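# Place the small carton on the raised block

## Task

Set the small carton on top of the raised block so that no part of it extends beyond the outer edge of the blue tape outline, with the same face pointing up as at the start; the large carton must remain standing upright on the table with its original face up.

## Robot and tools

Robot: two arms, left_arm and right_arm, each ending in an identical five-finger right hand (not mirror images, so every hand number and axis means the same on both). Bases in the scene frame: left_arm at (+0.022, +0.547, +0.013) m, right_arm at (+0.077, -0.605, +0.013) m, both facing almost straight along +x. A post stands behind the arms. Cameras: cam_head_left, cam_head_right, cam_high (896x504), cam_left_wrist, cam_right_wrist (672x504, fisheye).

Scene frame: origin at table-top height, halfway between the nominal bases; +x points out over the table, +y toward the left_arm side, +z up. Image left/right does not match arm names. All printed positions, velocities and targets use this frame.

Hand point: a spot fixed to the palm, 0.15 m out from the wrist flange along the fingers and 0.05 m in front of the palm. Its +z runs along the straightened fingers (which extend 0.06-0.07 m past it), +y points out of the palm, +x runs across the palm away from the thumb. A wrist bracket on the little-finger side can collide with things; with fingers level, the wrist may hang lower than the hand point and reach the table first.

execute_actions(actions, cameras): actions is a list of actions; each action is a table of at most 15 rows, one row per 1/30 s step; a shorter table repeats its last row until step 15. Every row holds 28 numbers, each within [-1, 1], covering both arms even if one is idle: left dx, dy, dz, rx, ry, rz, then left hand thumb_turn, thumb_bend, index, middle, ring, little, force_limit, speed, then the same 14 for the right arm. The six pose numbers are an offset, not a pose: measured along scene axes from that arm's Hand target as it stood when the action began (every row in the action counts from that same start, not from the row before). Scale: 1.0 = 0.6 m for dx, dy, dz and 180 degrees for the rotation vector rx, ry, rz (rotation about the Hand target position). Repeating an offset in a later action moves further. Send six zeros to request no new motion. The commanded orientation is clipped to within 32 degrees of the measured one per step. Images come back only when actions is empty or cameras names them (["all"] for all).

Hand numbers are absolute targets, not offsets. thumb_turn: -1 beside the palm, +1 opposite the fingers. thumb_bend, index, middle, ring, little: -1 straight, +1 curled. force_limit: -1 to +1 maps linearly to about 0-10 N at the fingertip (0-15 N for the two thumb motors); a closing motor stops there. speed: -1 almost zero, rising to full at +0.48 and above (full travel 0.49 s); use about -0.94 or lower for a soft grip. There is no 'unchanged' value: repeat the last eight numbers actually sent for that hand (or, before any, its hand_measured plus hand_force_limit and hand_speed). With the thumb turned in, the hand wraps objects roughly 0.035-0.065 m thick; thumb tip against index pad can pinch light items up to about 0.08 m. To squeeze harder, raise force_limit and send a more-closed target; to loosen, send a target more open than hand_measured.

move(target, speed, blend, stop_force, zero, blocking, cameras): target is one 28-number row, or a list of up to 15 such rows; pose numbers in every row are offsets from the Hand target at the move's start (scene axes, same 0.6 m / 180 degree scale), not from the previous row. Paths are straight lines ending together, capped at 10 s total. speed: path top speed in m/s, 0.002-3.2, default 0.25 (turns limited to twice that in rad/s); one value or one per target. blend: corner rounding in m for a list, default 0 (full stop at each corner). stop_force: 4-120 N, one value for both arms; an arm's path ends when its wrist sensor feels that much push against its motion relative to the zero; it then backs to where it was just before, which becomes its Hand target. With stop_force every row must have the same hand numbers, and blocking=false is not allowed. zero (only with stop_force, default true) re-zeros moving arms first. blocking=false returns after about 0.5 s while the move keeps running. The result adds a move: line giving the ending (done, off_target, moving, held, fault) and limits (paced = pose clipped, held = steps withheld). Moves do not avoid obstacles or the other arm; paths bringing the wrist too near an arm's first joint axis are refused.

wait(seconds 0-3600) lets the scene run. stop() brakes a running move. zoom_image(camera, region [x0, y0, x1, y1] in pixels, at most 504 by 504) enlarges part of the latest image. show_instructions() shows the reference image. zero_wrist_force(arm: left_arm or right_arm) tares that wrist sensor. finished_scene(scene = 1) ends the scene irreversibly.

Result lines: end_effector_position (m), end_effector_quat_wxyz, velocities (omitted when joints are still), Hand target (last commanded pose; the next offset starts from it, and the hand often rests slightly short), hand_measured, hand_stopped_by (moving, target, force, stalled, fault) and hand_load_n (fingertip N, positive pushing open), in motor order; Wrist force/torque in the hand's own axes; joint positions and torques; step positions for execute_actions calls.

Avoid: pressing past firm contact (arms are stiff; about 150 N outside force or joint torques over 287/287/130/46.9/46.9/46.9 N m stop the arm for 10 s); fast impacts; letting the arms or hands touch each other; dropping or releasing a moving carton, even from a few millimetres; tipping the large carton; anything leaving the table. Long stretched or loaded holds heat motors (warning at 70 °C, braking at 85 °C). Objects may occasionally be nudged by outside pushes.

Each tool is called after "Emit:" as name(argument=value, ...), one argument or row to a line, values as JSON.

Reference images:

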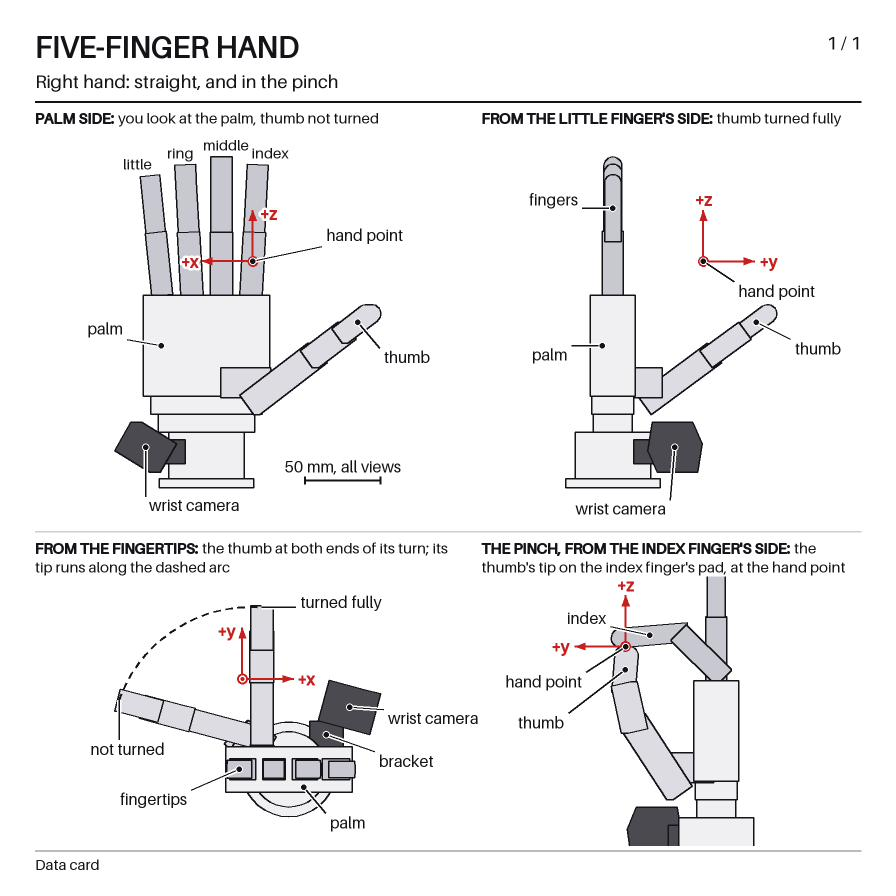

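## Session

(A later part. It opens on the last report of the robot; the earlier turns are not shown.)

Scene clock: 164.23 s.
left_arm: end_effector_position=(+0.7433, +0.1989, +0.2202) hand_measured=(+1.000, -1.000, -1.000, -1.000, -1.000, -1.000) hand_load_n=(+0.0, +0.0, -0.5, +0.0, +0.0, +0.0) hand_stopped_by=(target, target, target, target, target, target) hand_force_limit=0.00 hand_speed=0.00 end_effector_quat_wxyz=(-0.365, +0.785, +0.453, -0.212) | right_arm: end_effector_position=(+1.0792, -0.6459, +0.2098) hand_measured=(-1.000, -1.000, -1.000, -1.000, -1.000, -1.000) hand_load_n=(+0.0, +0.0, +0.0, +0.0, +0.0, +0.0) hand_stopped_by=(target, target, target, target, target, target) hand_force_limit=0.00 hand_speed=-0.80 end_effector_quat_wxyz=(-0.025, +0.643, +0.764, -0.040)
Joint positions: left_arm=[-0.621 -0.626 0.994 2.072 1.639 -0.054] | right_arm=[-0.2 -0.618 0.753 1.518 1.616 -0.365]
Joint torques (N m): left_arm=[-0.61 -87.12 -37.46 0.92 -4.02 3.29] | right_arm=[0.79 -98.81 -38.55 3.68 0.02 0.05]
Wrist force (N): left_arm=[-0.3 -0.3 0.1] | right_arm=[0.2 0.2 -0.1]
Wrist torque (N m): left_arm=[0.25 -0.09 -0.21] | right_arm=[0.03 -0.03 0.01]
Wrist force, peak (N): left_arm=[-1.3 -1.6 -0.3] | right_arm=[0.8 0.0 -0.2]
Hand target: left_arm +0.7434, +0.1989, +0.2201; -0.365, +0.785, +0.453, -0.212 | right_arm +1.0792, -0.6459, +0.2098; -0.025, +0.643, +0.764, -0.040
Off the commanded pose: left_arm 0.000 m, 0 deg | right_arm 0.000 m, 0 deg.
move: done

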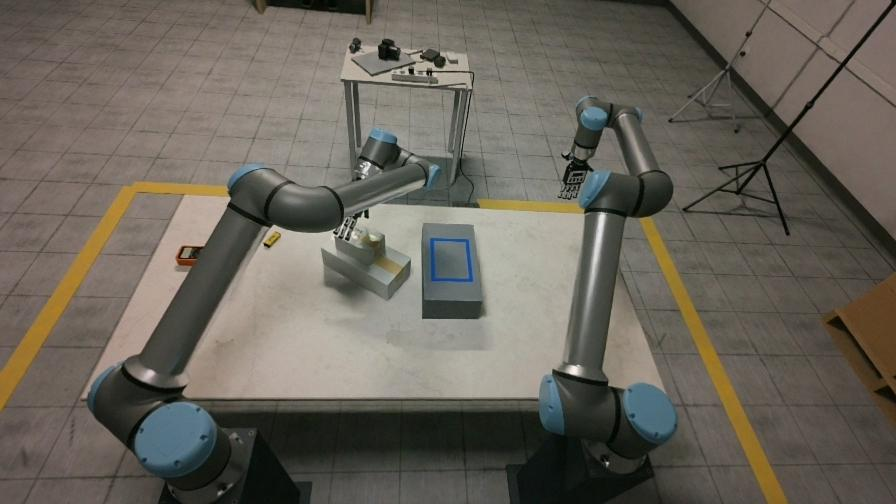

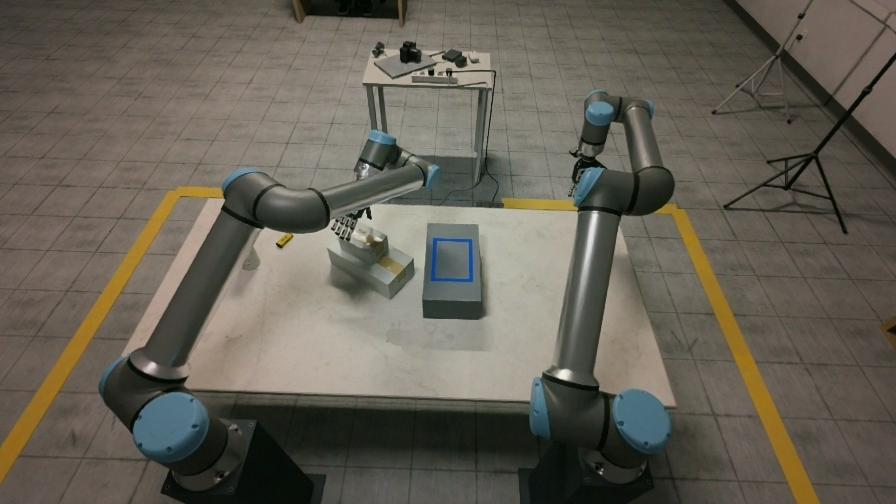

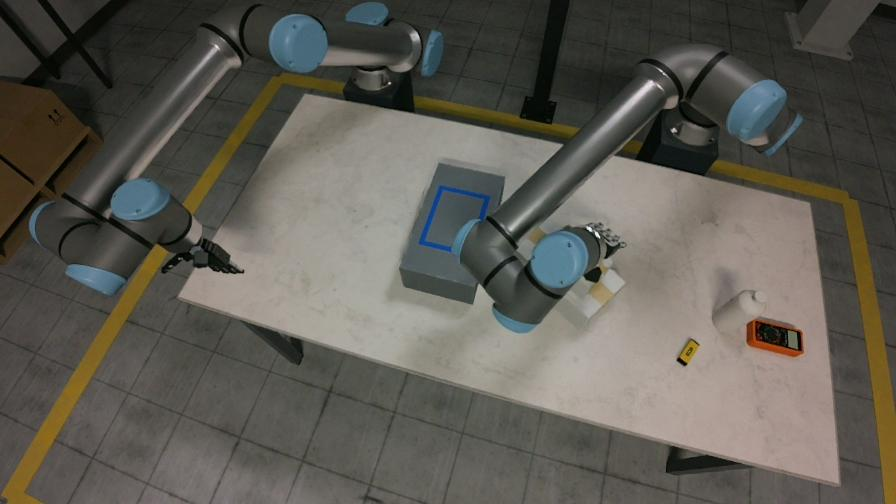

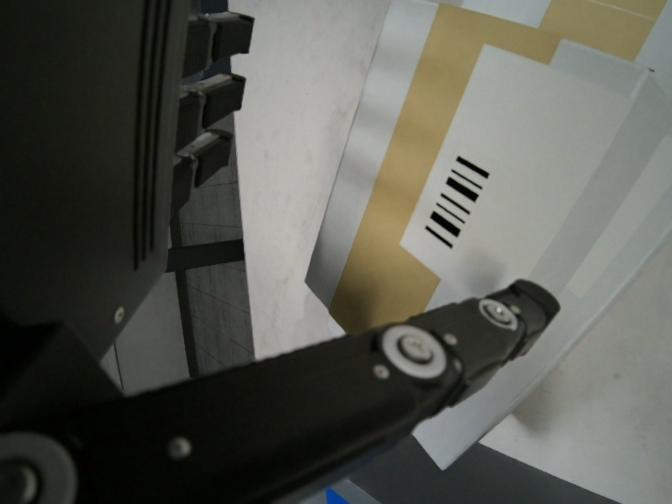

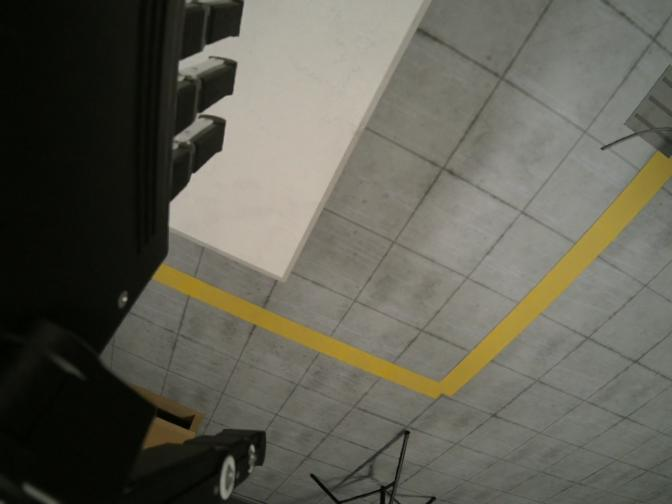

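Emit:
move(
  target=[0,0,0,0,0,0,1,0,-1,-1,-1,-1,0,0,0,0,0,0,0,0,-1,-1,-1,-1,-1,-1,0,-0.8],
)

Emit:
move(
  target=[0,0,-0.15,0,0,0,1,0,-1,-1,-1,-1,0,0,0,0,0,0,0,0,-1,-1,-1,-1,-1,-1,0,-0.8],
  speed=0.01,
  stop_force=4,
  cameras=["all"],
)

Emit:
zoom_image(
  camera="cam_head_left",
  region=[310, 190, 430, 310],
)

Emit:
zoom_image(
  camera="cam_head_right",
  region=[310, 190, 430, 310],
)

Emit:
zoom_image(
  camera="cam_left_wrist",
  region=[172, 0, 672, 504],
)

Scene clock: 237.03 s.
left_arm: end_effector_position=(+0.7434, +0.1989, +0.2201) hand_measured=(+1.000, +0.000, -1.000, -1.000, -1.000, -1.000) hand_load_n=(+0.0, +0.0, +0.0, +0.0, +0.0, +0.0) hand_stopped_by=(target, target, target, target, target, target) hand_force_limit=0.00 hand_speed=0.00 end_effector_quat_wxyz=(-0.365, +0.785, +0.453, -0.212) | right_arm: end_effector_position=(+1.0792, -0.6459, +0.2098) hand_measured=(-1.000, -1.000, -1.000, -1.000, -1.000, -1.000) hand_load_n=(+0.0, +0.0, +0.0, +0.0, +0.0, +0.0) hand_stopped_by=(target, target, target, target, target, target) hand_force_limit=0.00 hand_speed=-0.80 end_effector_quat_wxyz=(-0.025, +0.643, +0.764, -0.040)
Joint positions: left_arm=[-0.621 -0.626 0.994 2.072 1.639 -0.054] | right_arm=[-0.2 -0.618 0.753 1.518 1.616 -0.365]
Joint torques (N m): left_arm=[2.27 -86.15 -38.62 0.31 -3.78 2.99] | right_arm=[0.8 -99.19 -38.13 3.67 0.12 -0.13]
Wrist force (N): left_arm=[-0.2 -0.3 0.2] | right_arm=[0.5 0.4 -0.2]
Wrist torque (N m): left_arm=[0.23 -0.10 -0.22] | right_arm=[0.08 -0.07 0.03]
Wrist force, peak (N): left_arm=[-0.5 -0.5 0.0] | right_arm=[0.8 0.4 -0.2]
Hand target: left_arm +0.7434, +0.1989, +0.2201; -0.365, +0.785, +0.453, -0.212 | right_arm +1.0792, -0.6459, +0.2098; -0.025, +0.643, +0.764, -0.040
Off the commanded pose: left_arm 0.000 m, 0 deg | right_arm 0.000 m, 0 deg.
move: done

Scene clock: 242.67 s.
left_arm: end_effector_position=(+0.7434, +0.1989, +0.1750) hand_measured=(+1.000, +0.000, -1.000, -1.000, -1.000, -1.000) hand_load_n=(+0.0, -2.5, +0.0, +0.0, +0.0, +0.0) hand_stopped_by=(target, target, target, target, target, target) hand_force_limit=0.00 hand_speed=0.00 end_effector_quat_wxyz=(-0.365, +0.785, +0.453, -0.212) | right_arm: end_effector_position=(+1.0792, -0.6459, +0.2098) hand_measured=(-1.000, -1.000, -1.000, -1.000, -1.000, -1.000) hand_load_n=(+0.0, +0.0, +0.0, +0.0, +0.5, +0.0) hand_stopped_by=(target, target, target, target, target, target) hand_force_limit=0.00 hand_speed=-0.80 end_effector_quat_wxyz=(-0.025, +0.643, +0.764, -0.040)
Joint positions: left_arm=[-0.621 -0.592 1.014 2.019 1.639 -0.054] | right_arm=[-0.2 -0.618 0.753 1.518 1.616 -0.365]
Joint torques (N m): left_arm=[2.71 -108.32 -38.19 7.14 -4.04 2.85] | right_arm=[0.35 -98.42 -38.57 3.87 -0.03 -0.04]
Wrist force (N): left_arm=[-0.2 -2.3 -1.2] | right_arm=[0.4 0.1 0.1]
Wrist torque (N m): left_arm=[0.23 -0.14 -0.23] | right_arm=[0.01 -0.06 0.01]
Wrist force, peak (N): left_arm=[-0.6 -3.7 -5.3] | right_arm=[0.8 0.4 -0.2]
Hand target: left_arm +0.7434, +0.1989, +0.1750; -0.365, +0.785, +0.453, -0.212 (not the last commanded pose) | right_arm +1.0792, -0.6459, +0.2098; -0.025, +0.643, +0.764, -0.040
Off the commanded pose: left_arm 0.045 m, 0 deg | right_arm 0.000 m, 0 deg.
move: contact (left_arm)

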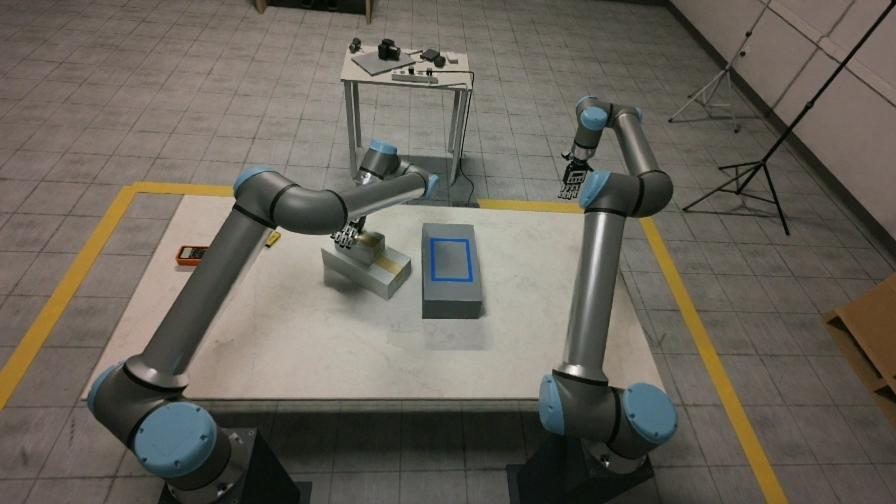

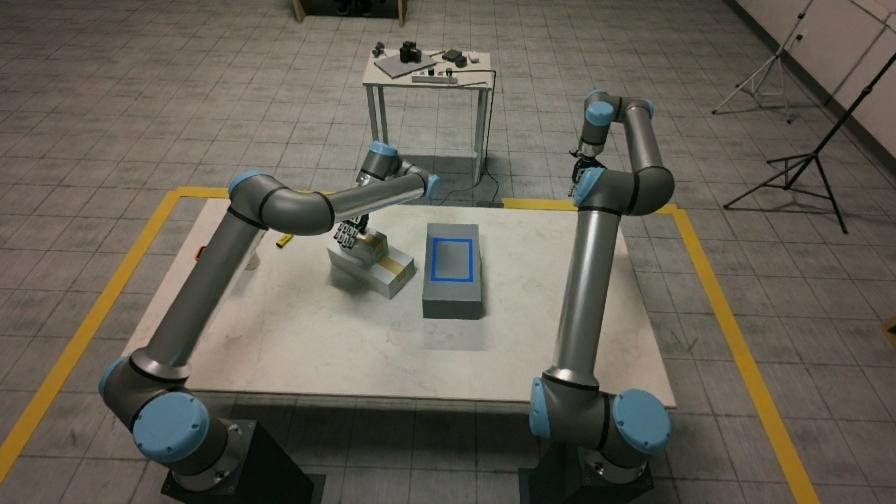

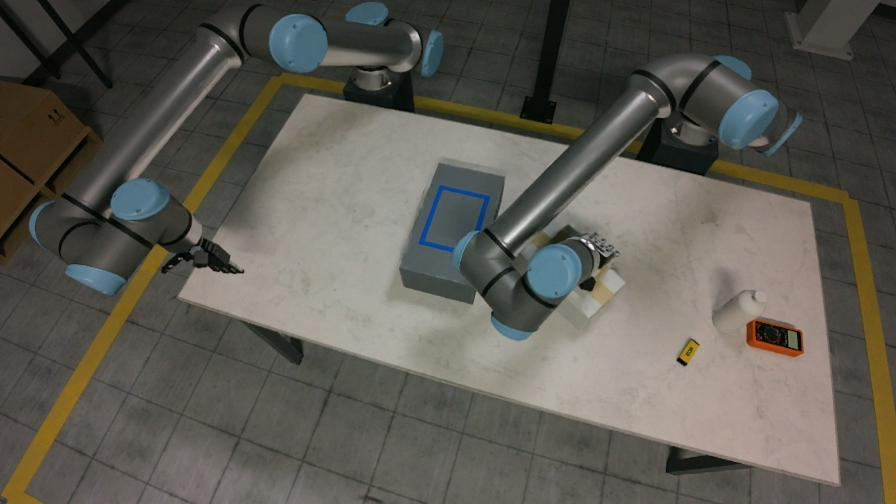

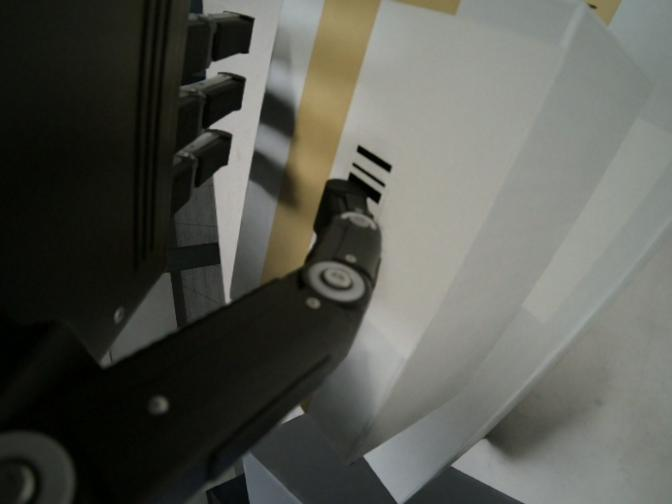

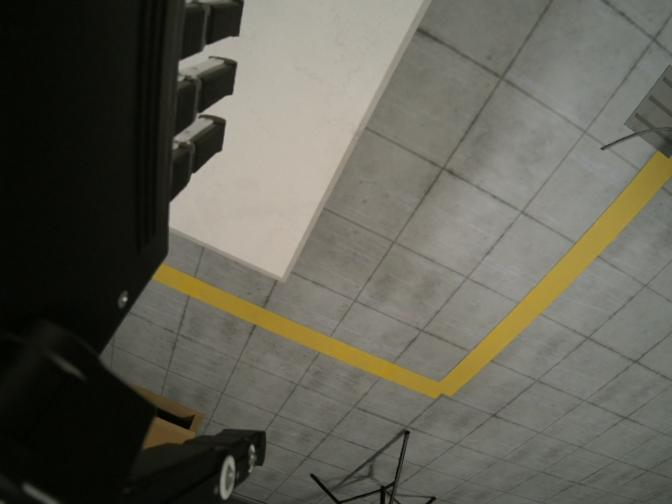

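Scaled by 4.200 from the camera's image (finer frame: 1280x720).

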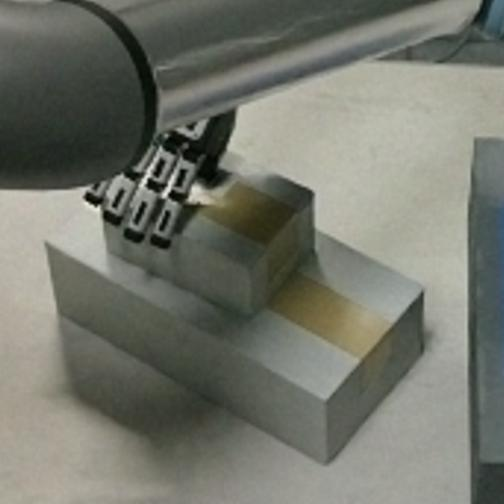

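Scaled by 4.200 from the camera's image (finer frame: 1280x720).

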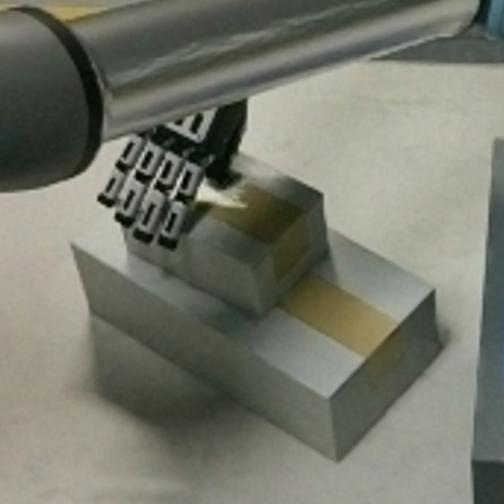

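Scaled by 1.000.

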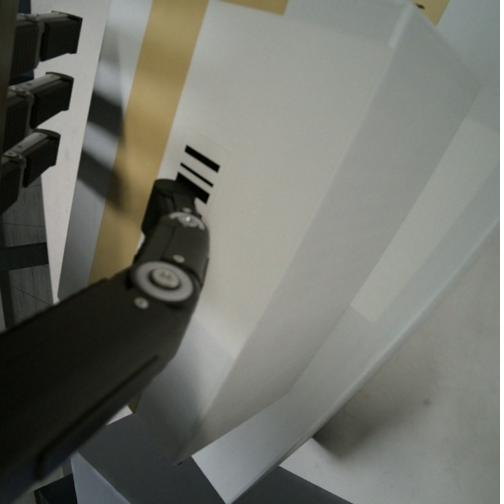

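Emit:
move(
  target=[
    [0,0,0.0583,0,0,0,1,0,-1,-1,-1,-1,0,0,0,0,0,0,0,0,-1,-1,-1,-1,-1,-1,0,-0.8],
    [0.009,-0.0245,0.0583,0,0,0.0083,1,-1,-1,-1,-1,-1,0,0,0,0,0,0,0,0,-1,-1,-1,-1,-1,-1,0,-0.8],
  ],
  speed=0.05,
)

Emit:
move(
  target=[0,0,-0.1,0,0,0,1,-1,-1,-1,-1,-1,0,0,0,0,0,0,0,0,-1,-1,-1,-1,-1,-1,0,-0.8],
  speed=0.02,
  stop_force=4,
  cameras=["all"],
)

Emit:
zoom_image(
  camera="cam_head_left",
  region=[310, 190, 430, 310],
)

Emit:
zoom_image(
  camera="cam_left_wrist",
  region=[172, 0, 672, 504],
)

Scene clock: 275.87 s.
left_arm: end_effector_position=(+0.7488, +0.1842, +0.2100) hand_measured=(+1.000, -1.000, -1.000, -1.000, -1.000, -1.000) hand_load_n=(+0.0, +0.0, +0.0, -0.5, +0.0, +0.0) hand_stopped_by=(target, target, target, target, target, target) hand_force_limit=0.00 hand_speed=0.00 end_effector_quat_wxyz=(-0.362, +0.779, +0.463, -0.217) | right_arm: end_effector_position=(+1.0792, -0.6459, +0.2098) hand_measured=(-1.000, -1.000, -1.000, -1.000, -1.000, -1.000) hand_load_n=(+0.0, +0.0, +0.0, +0.0, +0.0, +0.0) hand_stopped_by=(target, target, target, target, target, target) hand_force_limit=0.00 hand_speed=-0.80 end_effector_quat_wxyz=(-0.025, +0.643, +0.764, -0.040)
Joint positions: left_arm=[-0.626 -0.598 0.961 2.077 1.663 -0.074] | right_arm=[-0.2 -0.618 0.753 1.518 1.616 -0.365]
Joint torques (N m): left_arm=[7.55 -107.48 -28.74 0.58 -3.96 3.17] | right_arm=[0.03 -97.41 -38.31 4 0.13 0.14]
Wrist force (N): left_arm=[-0.4 -0.4 -0.2] | right_arm=[0.4 0.2 0.1]
Wrist torque (N m): left_arm=[0.25 -0.07 -0.25] | right_arm=[0.03 -0.06 0.02]
Wrist force, peak (N): left_arm=[-0.6 -2.9 -1.3] | right_arm=[0.8 0.4 -0.5]
Hand target: left_arm +0.7488, +0.1842, +0.2100; -0.362, +0.779, +0.463, -0.217 | right_arm +1.0792, -0.6459, +0.2098; -0.025, +0.643, +0.764, -0.040
Off the commanded pose: left_arm 0.000 m, 0 deg | right_arm 0.000 m, 0 deg.
move: done

Scene clock: 279.03 s.
left_arm: end_effector_position=(+0.7488, +0.1842, +0.1687) hand_measured=(+1.000, -1.000, -1.000, -1.000, -1.000, -1.000) hand_load_n=(+0.0, +0.0, +0.5, +0.0, +0.0, +0.0) hand_stopped_by=(target, target, target, target, target, target) hand_force_limit=0.00 hand_speed=0.00 end_effector_quat_wxyz=(-0.362, +0.779, +0.463, -0.217) | right_arm: end_effector_position=(+1.0792, -0.6459, +0.2098) hand_measured=(-1.000, -1.000, -1.000, -1.000, -1.000, -1.000) hand_load_n=(+0.0, +0.0, +0.0, +0.0, +0.0, +0.0) hand_stopped_by=(target, target, target, target, target, target) hand_force_limit=0.00 hand_speed=-0.80 end_effector_quat_wxyz=(-0.025, +0.643, +0.764, -0.040)
Joint positions: left_arm=[-0.626 -0.568 0.978 2.029 1.663 -0.074] | right_arm=[-0.2 -0.618 0.753 1.518 1.616 -0.365]
Joint torques (N m): left_arm=[4.54 -108.19 -38.11 6.58 -3.67 1.1] | right_arm=[0.98 -99.21 -38.94 3.97 0.22 -0.07]
Wrist force (N): left_arm=[-1.3 -2.9 -1.1] | right_arm=[0.4 0.2 -0.1]
Wrist torque (N m): left_arm=[0.58 0.07 -0.31] | right_arm=[0.04 -0.06 0.02]
Wrist force, peak (N): left_arm=[0.0 -16.4 -9.4] | right_arm=[0.9 0.5 -0.2]
Hand target: left_arm +0.7488, +0.1842, +0.1687; -0.362, +0.779, +0.463, -0.217 (not the last commanded pose) | right_arm +1.0792, -0.6459, +0.2098; -0.025, +0.643, +0.764, -0.040
Off the commanded pose: left_arm 0.019 m, 0 deg | right_arm 0.000 m, 0 deg.
move: contact (left_arm)

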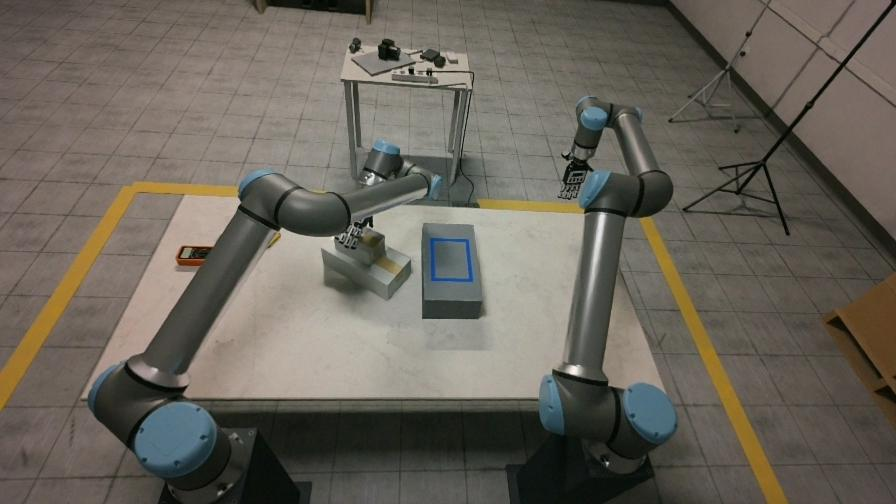

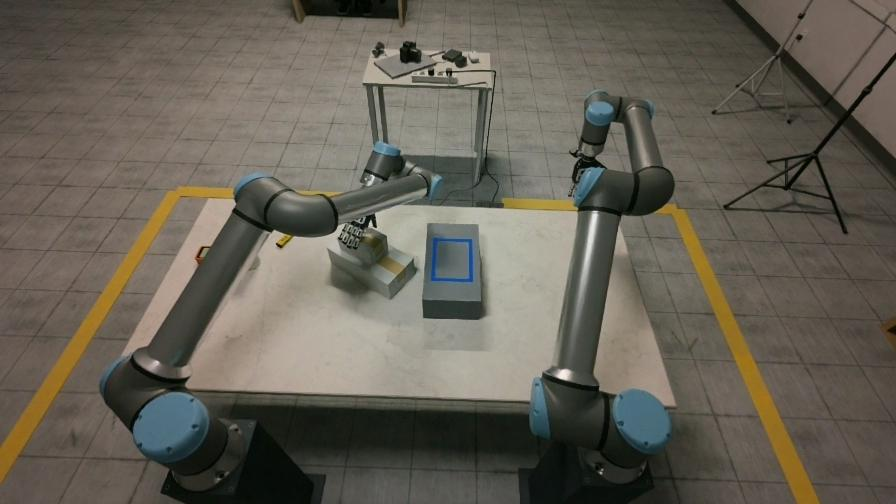

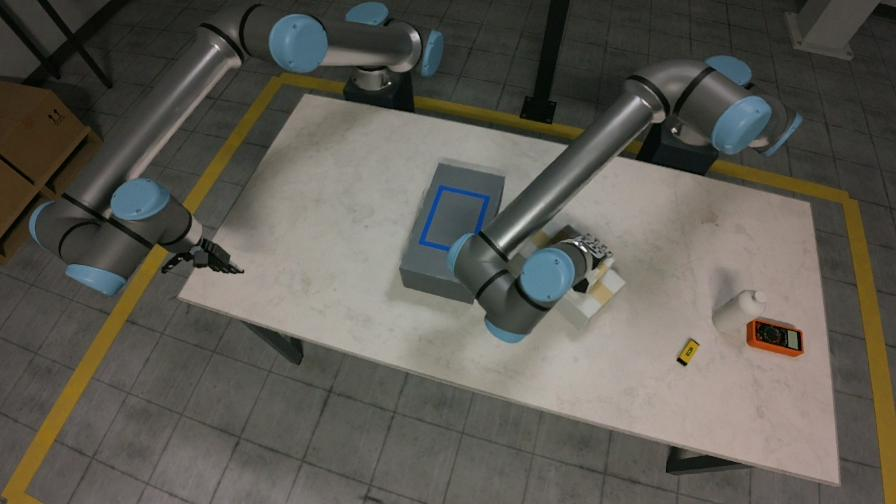

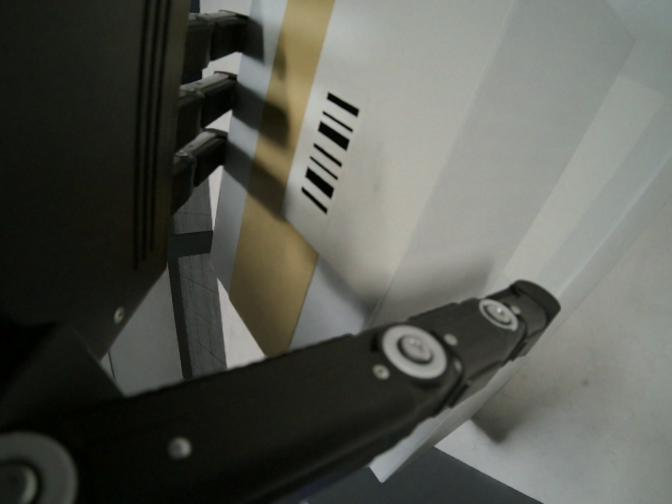

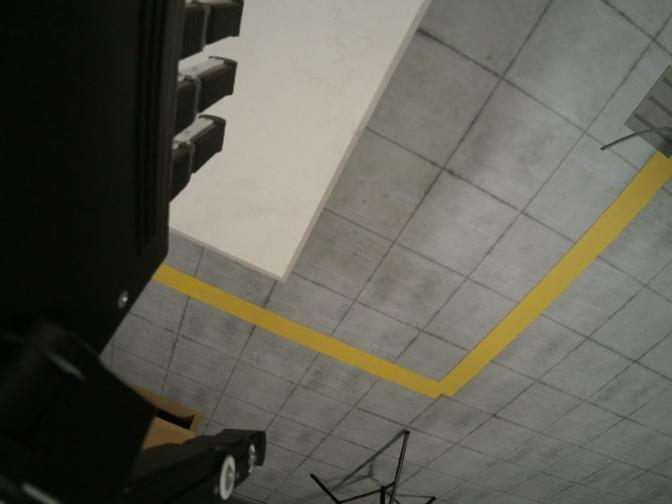

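Scaled by 4.200 from the camera's image (finer frame: 1280x720).

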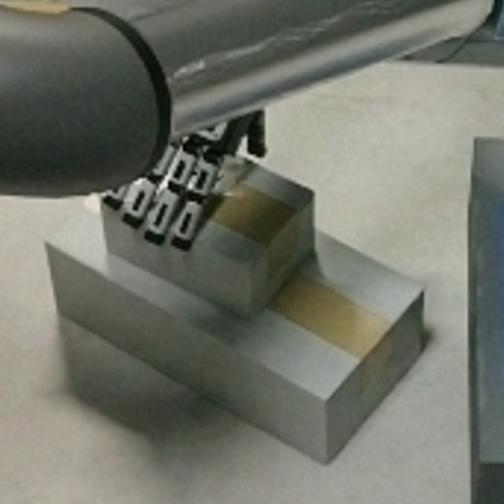

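Scaled by 1.000.

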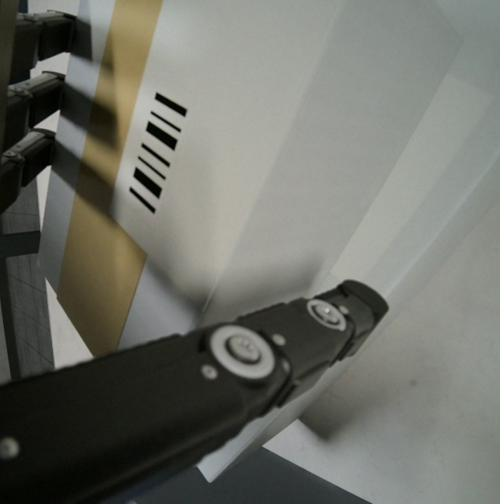

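Emit:
zoom_image(
  camera="cam_head_left",
  region=[328, 215, 392, 275],
)

Emit:
zoom_image(
  camera="cam_head_right",
  region=[328, 215, 392, 275],
)

Emit:
zoom_image(
  camera="cam_left_wrist",
  region=[160, 0, 400, 240],
)

Emit:
zoom_image(
  camera="cam_high",
  region=[540, 210, 650, 330],
)

Scaled by 7.875 from the camera's image (finer frame: 1280x720).

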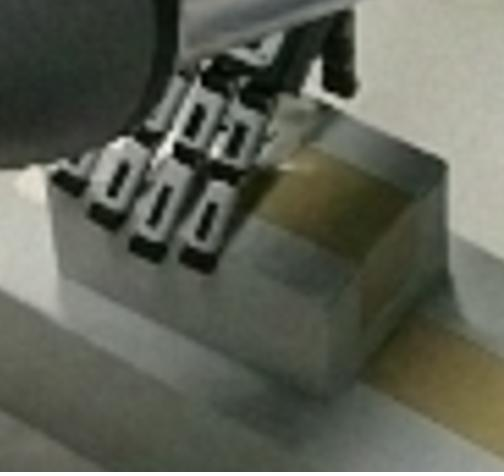

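Scaled by 7.875 from the camera's image (finer frame: 1280x720).

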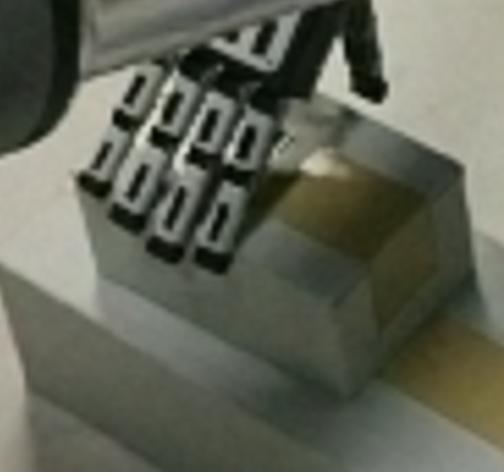

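Scaled by 2.100 from the camera's image (finer frame: 960x720).

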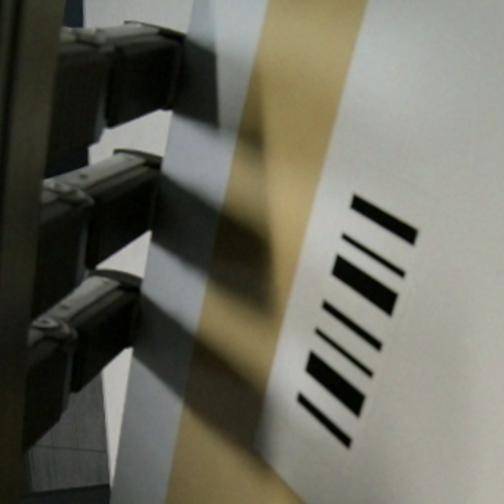

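Scaled by 4.200 from the camera's image (finer frame: 1280x720).

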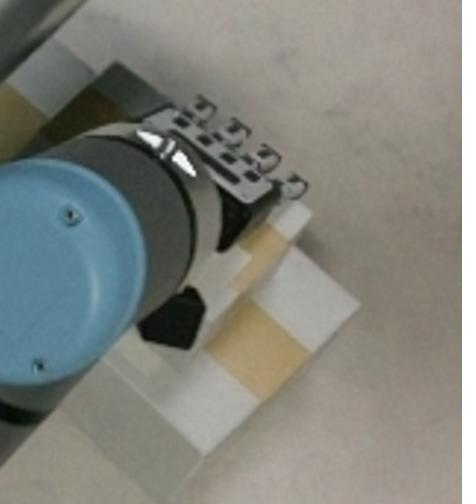

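Emit:
move(
  target=[
    [0,0,0.05,0,0,0,1,-1,-1,-1,-1,-1,0,0,0,0,0,0,0,0,-1,-1,-1,-1,-1,-1,0,-0.8],
    [-0.0245,0.0142,0.05,0,0,0,1,-1,-1,-1,-1,-1,0,0,0,0,0,0,0,0,-1,-1,-1,-1,-1,-1,0,-0.8],
  ],
  speed=0.05,
)

Emit:
move(
  target=[0,0,-0.088,0,0,0,1,-1,-1,-1,-1,-1,0,0,0,0,0,0,0,0,-1,-1,-1,-1,-1,-1,0,-0.8],
  speed=0.01,
  stop_force=4,
  cameras=["all"],
)

Emit:
zoom_image(
  camera="cam_head_left",
  region=[328, 215, 392, 275],
)

Emit:
zoom_image(
  camera="cam_head_right",
  region=[328, 215, 392, 275],
)

Emit:
zoom_image(
  camera="cam_left_wrist",
  region=[172, 0, 672, 504],
)

Scene clock: 326.00 s.
left_arm: end_effector_position=(+0.7341, +0.1927, +0.1988) hand_measured=(+1.000, -1.000, -1.000, -1.000, -1.000, -1.000) hand_load_n=(+0.0, +0.0, +0.0, +0.0, +0.0, +0.0) hand_stopped_by=(target, target, target, target, target, target) hand_force_limit=0.00 hand_speed=0.00 end_effector_quat_wxyz=(-0.362, +0.779, +0.463, -0.217) | right_arm: end_effector_position=(+1.0792, -0.6459, +0.2098) hand_measured=(-1.000, -1.000, -1.000, -1.000, -1.000, -1.000) hand_load_n=(+0.0, +0.0, +0.0, +0.0, +0.0, +0.0) hand_stopped_by=(target, target, target, target, target, target) hand_force_limit=0.00 hand_speed=-0.80 end_effector_quat_wxyz=(-0.025, +0.643, +0.764, -0.040)
Joint positions: left_arm=[-0.627 -0.621 1.026 2.034 1.664 -0.075] | right_arm=[-0.2 -0.618 0.753 1.518 1.616 -0.365]
Joint torques (N m): left_arm=[-10.08 -94.98 -28.27 7.96 2.95 -2.03] | right_arm=[-0.37 -99.49 -38.8 3.9 0.18 -0.1]
Wrist force (N): left_arm=[-1.4 0.1 0.1] | right_arm=[0.6 -0.1 -0.3]
Wrist torque (N m): left_arm=[0.29 0.07 -0.20] | right_arm=[0.01 -0.08 0.02]
Wrist force, peak (N): left_arm=[-1.8 -3.9 -1.0] | right_arm=[0.3 0.6 -0.6]
Hand target: left_arm +0.7341, +0.1927, +0.1987; -0.362, +0.779, +0.463, -0.217 | right_arm +1.0792, -0.6459, +0.2098; -0.025, +0.643, +0.764, -0.040
Off the commanded pose: left_arm 0.000 m, 0 deg | right_arm 0.000 m, 0 deg.
move: done

Scene clock: 331.60 s.
left_arm: end_effector_position=(+0.7341, +0.1927, +0.1544) hand_measured=(+1.000, -1.000, -1.000, -1.000, -1.000, -1.000) hand_load_n=(+0.0, +0.0, +0.0, +0.5, +0.0, +0.0) hand_stopped_by=(target, target, target, target, target, target) hand_force_limit=0.00 hand_speed=0.00 end_effector_quat_wxyz=(-0.362, +0.779, +0.463, -0.217) | right_arm: end_effector_position=(+1.0792, -0.6459, +0.2098) hand_measured=(-1.000, -1.000, -1.000, -1.000, -1.000, -1.000) hand_load_n=(+0.0, +0.0, -0.5, +0.0, +0.0, +0.0) hand_stopped_by=(target, target, target, target, target, target) hand_force_limit=0.00 hand_speed=-0.80 end_effector_quat_wxyz=(-0.025, +0.643, +0.764, -0.040)
Joint positions: left_arm=[-0.627 -0.586 1.042 1.983 1.664 -0.075] | right_arm=[-0.2 -0.618 0.753 1.518 1.616 -0.365]
Joint torques (N m): left_arm=[1.86 -104.77 -37.08 6.65 -0.44 2.46] | right_arm=[1.03 -98.65 -38.49 3.85 0.19 -0.03]
Wrist force (N): left_arm=[-1.4 -4.3 -1.4] | right_arm=[0.4 0.0 -0.1]
Wrist torque (N m): left_arm=[0.49 0.07 -0.21] | right_arm=[0.01 -0.06 0.01]
Wrist force, peak (N): left_arm=[-1.4 -8.8 -5.7] | right_arm=[0.4 0.7 -0.6]
Hand target: left_arm +0.7341, +0.1927, +0.1544; -0.362, +0.779, +0.463, -0.217 (not the last commanded pose) | right_arm +1.0792, -0.6459, +0.2098; -0.025, +0.643, +0.764, -0.040
Off the commanded pose: left_arm 0.008 m, 0 deg | right_arm 0.000 m, 0 deg.
move: contact (left_arm)

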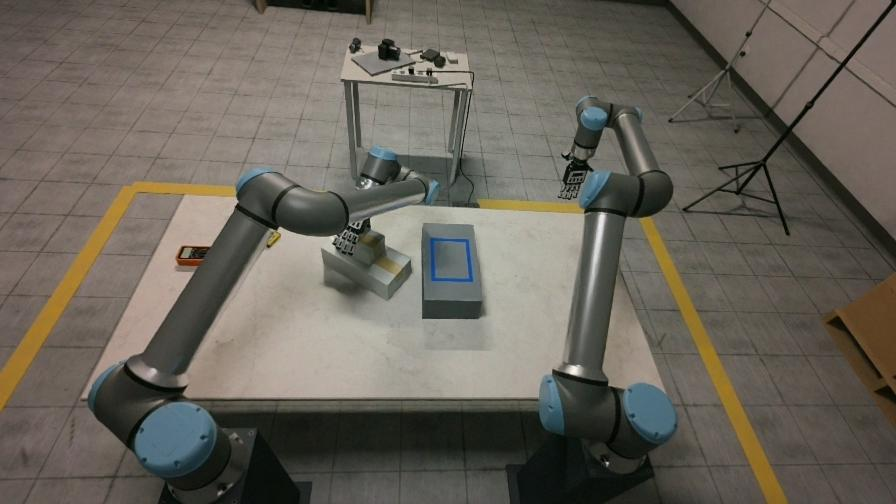

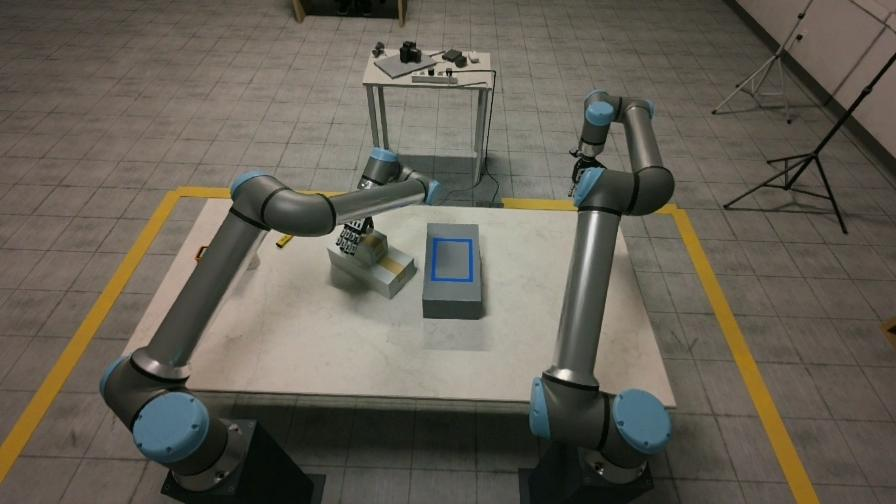

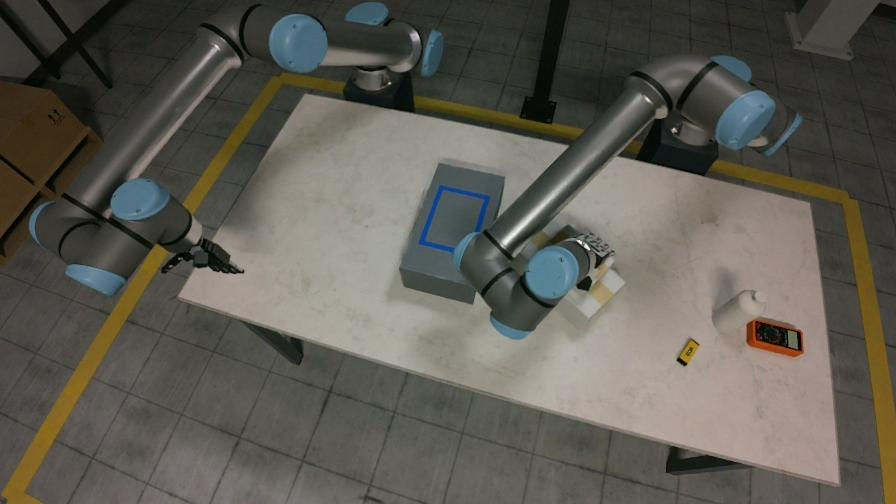

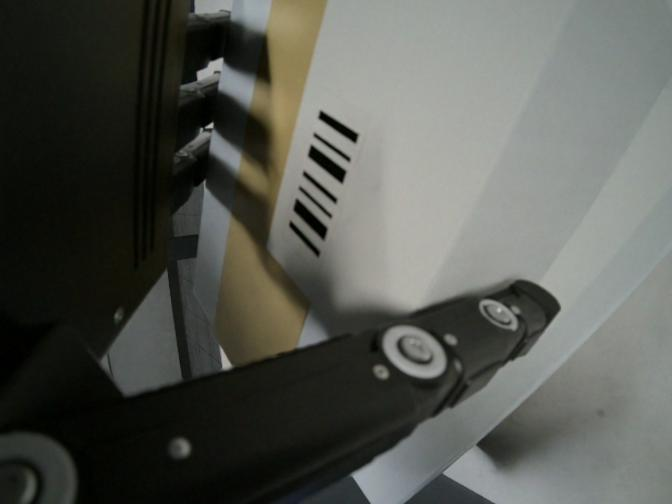

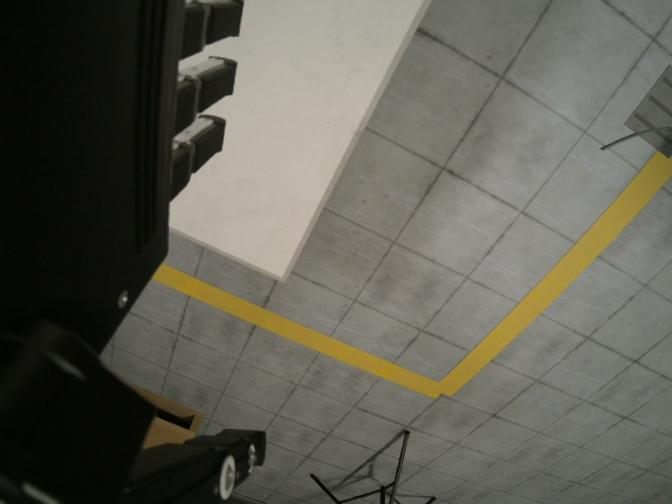

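Scaled by 7.875 from the camera's image (finer frame: 1280x720).

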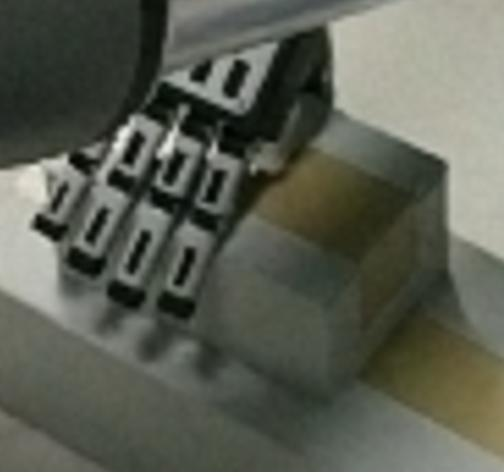

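Scaled by 7.875 from the camera's image (finer frame: 1280x720).

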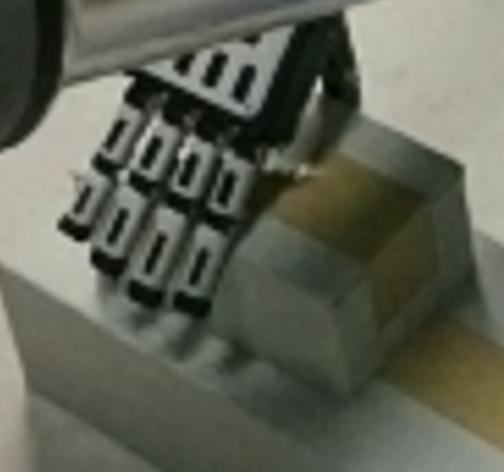

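Scaled by 1.000.

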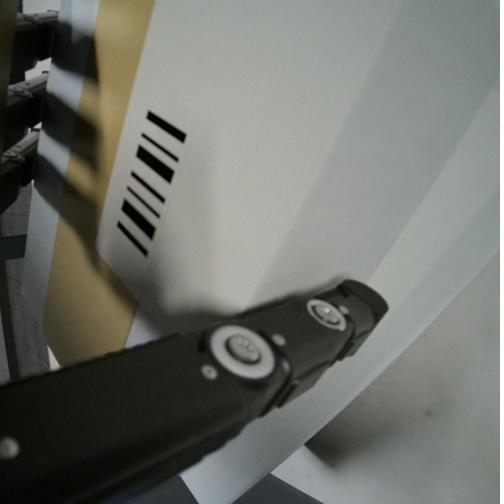

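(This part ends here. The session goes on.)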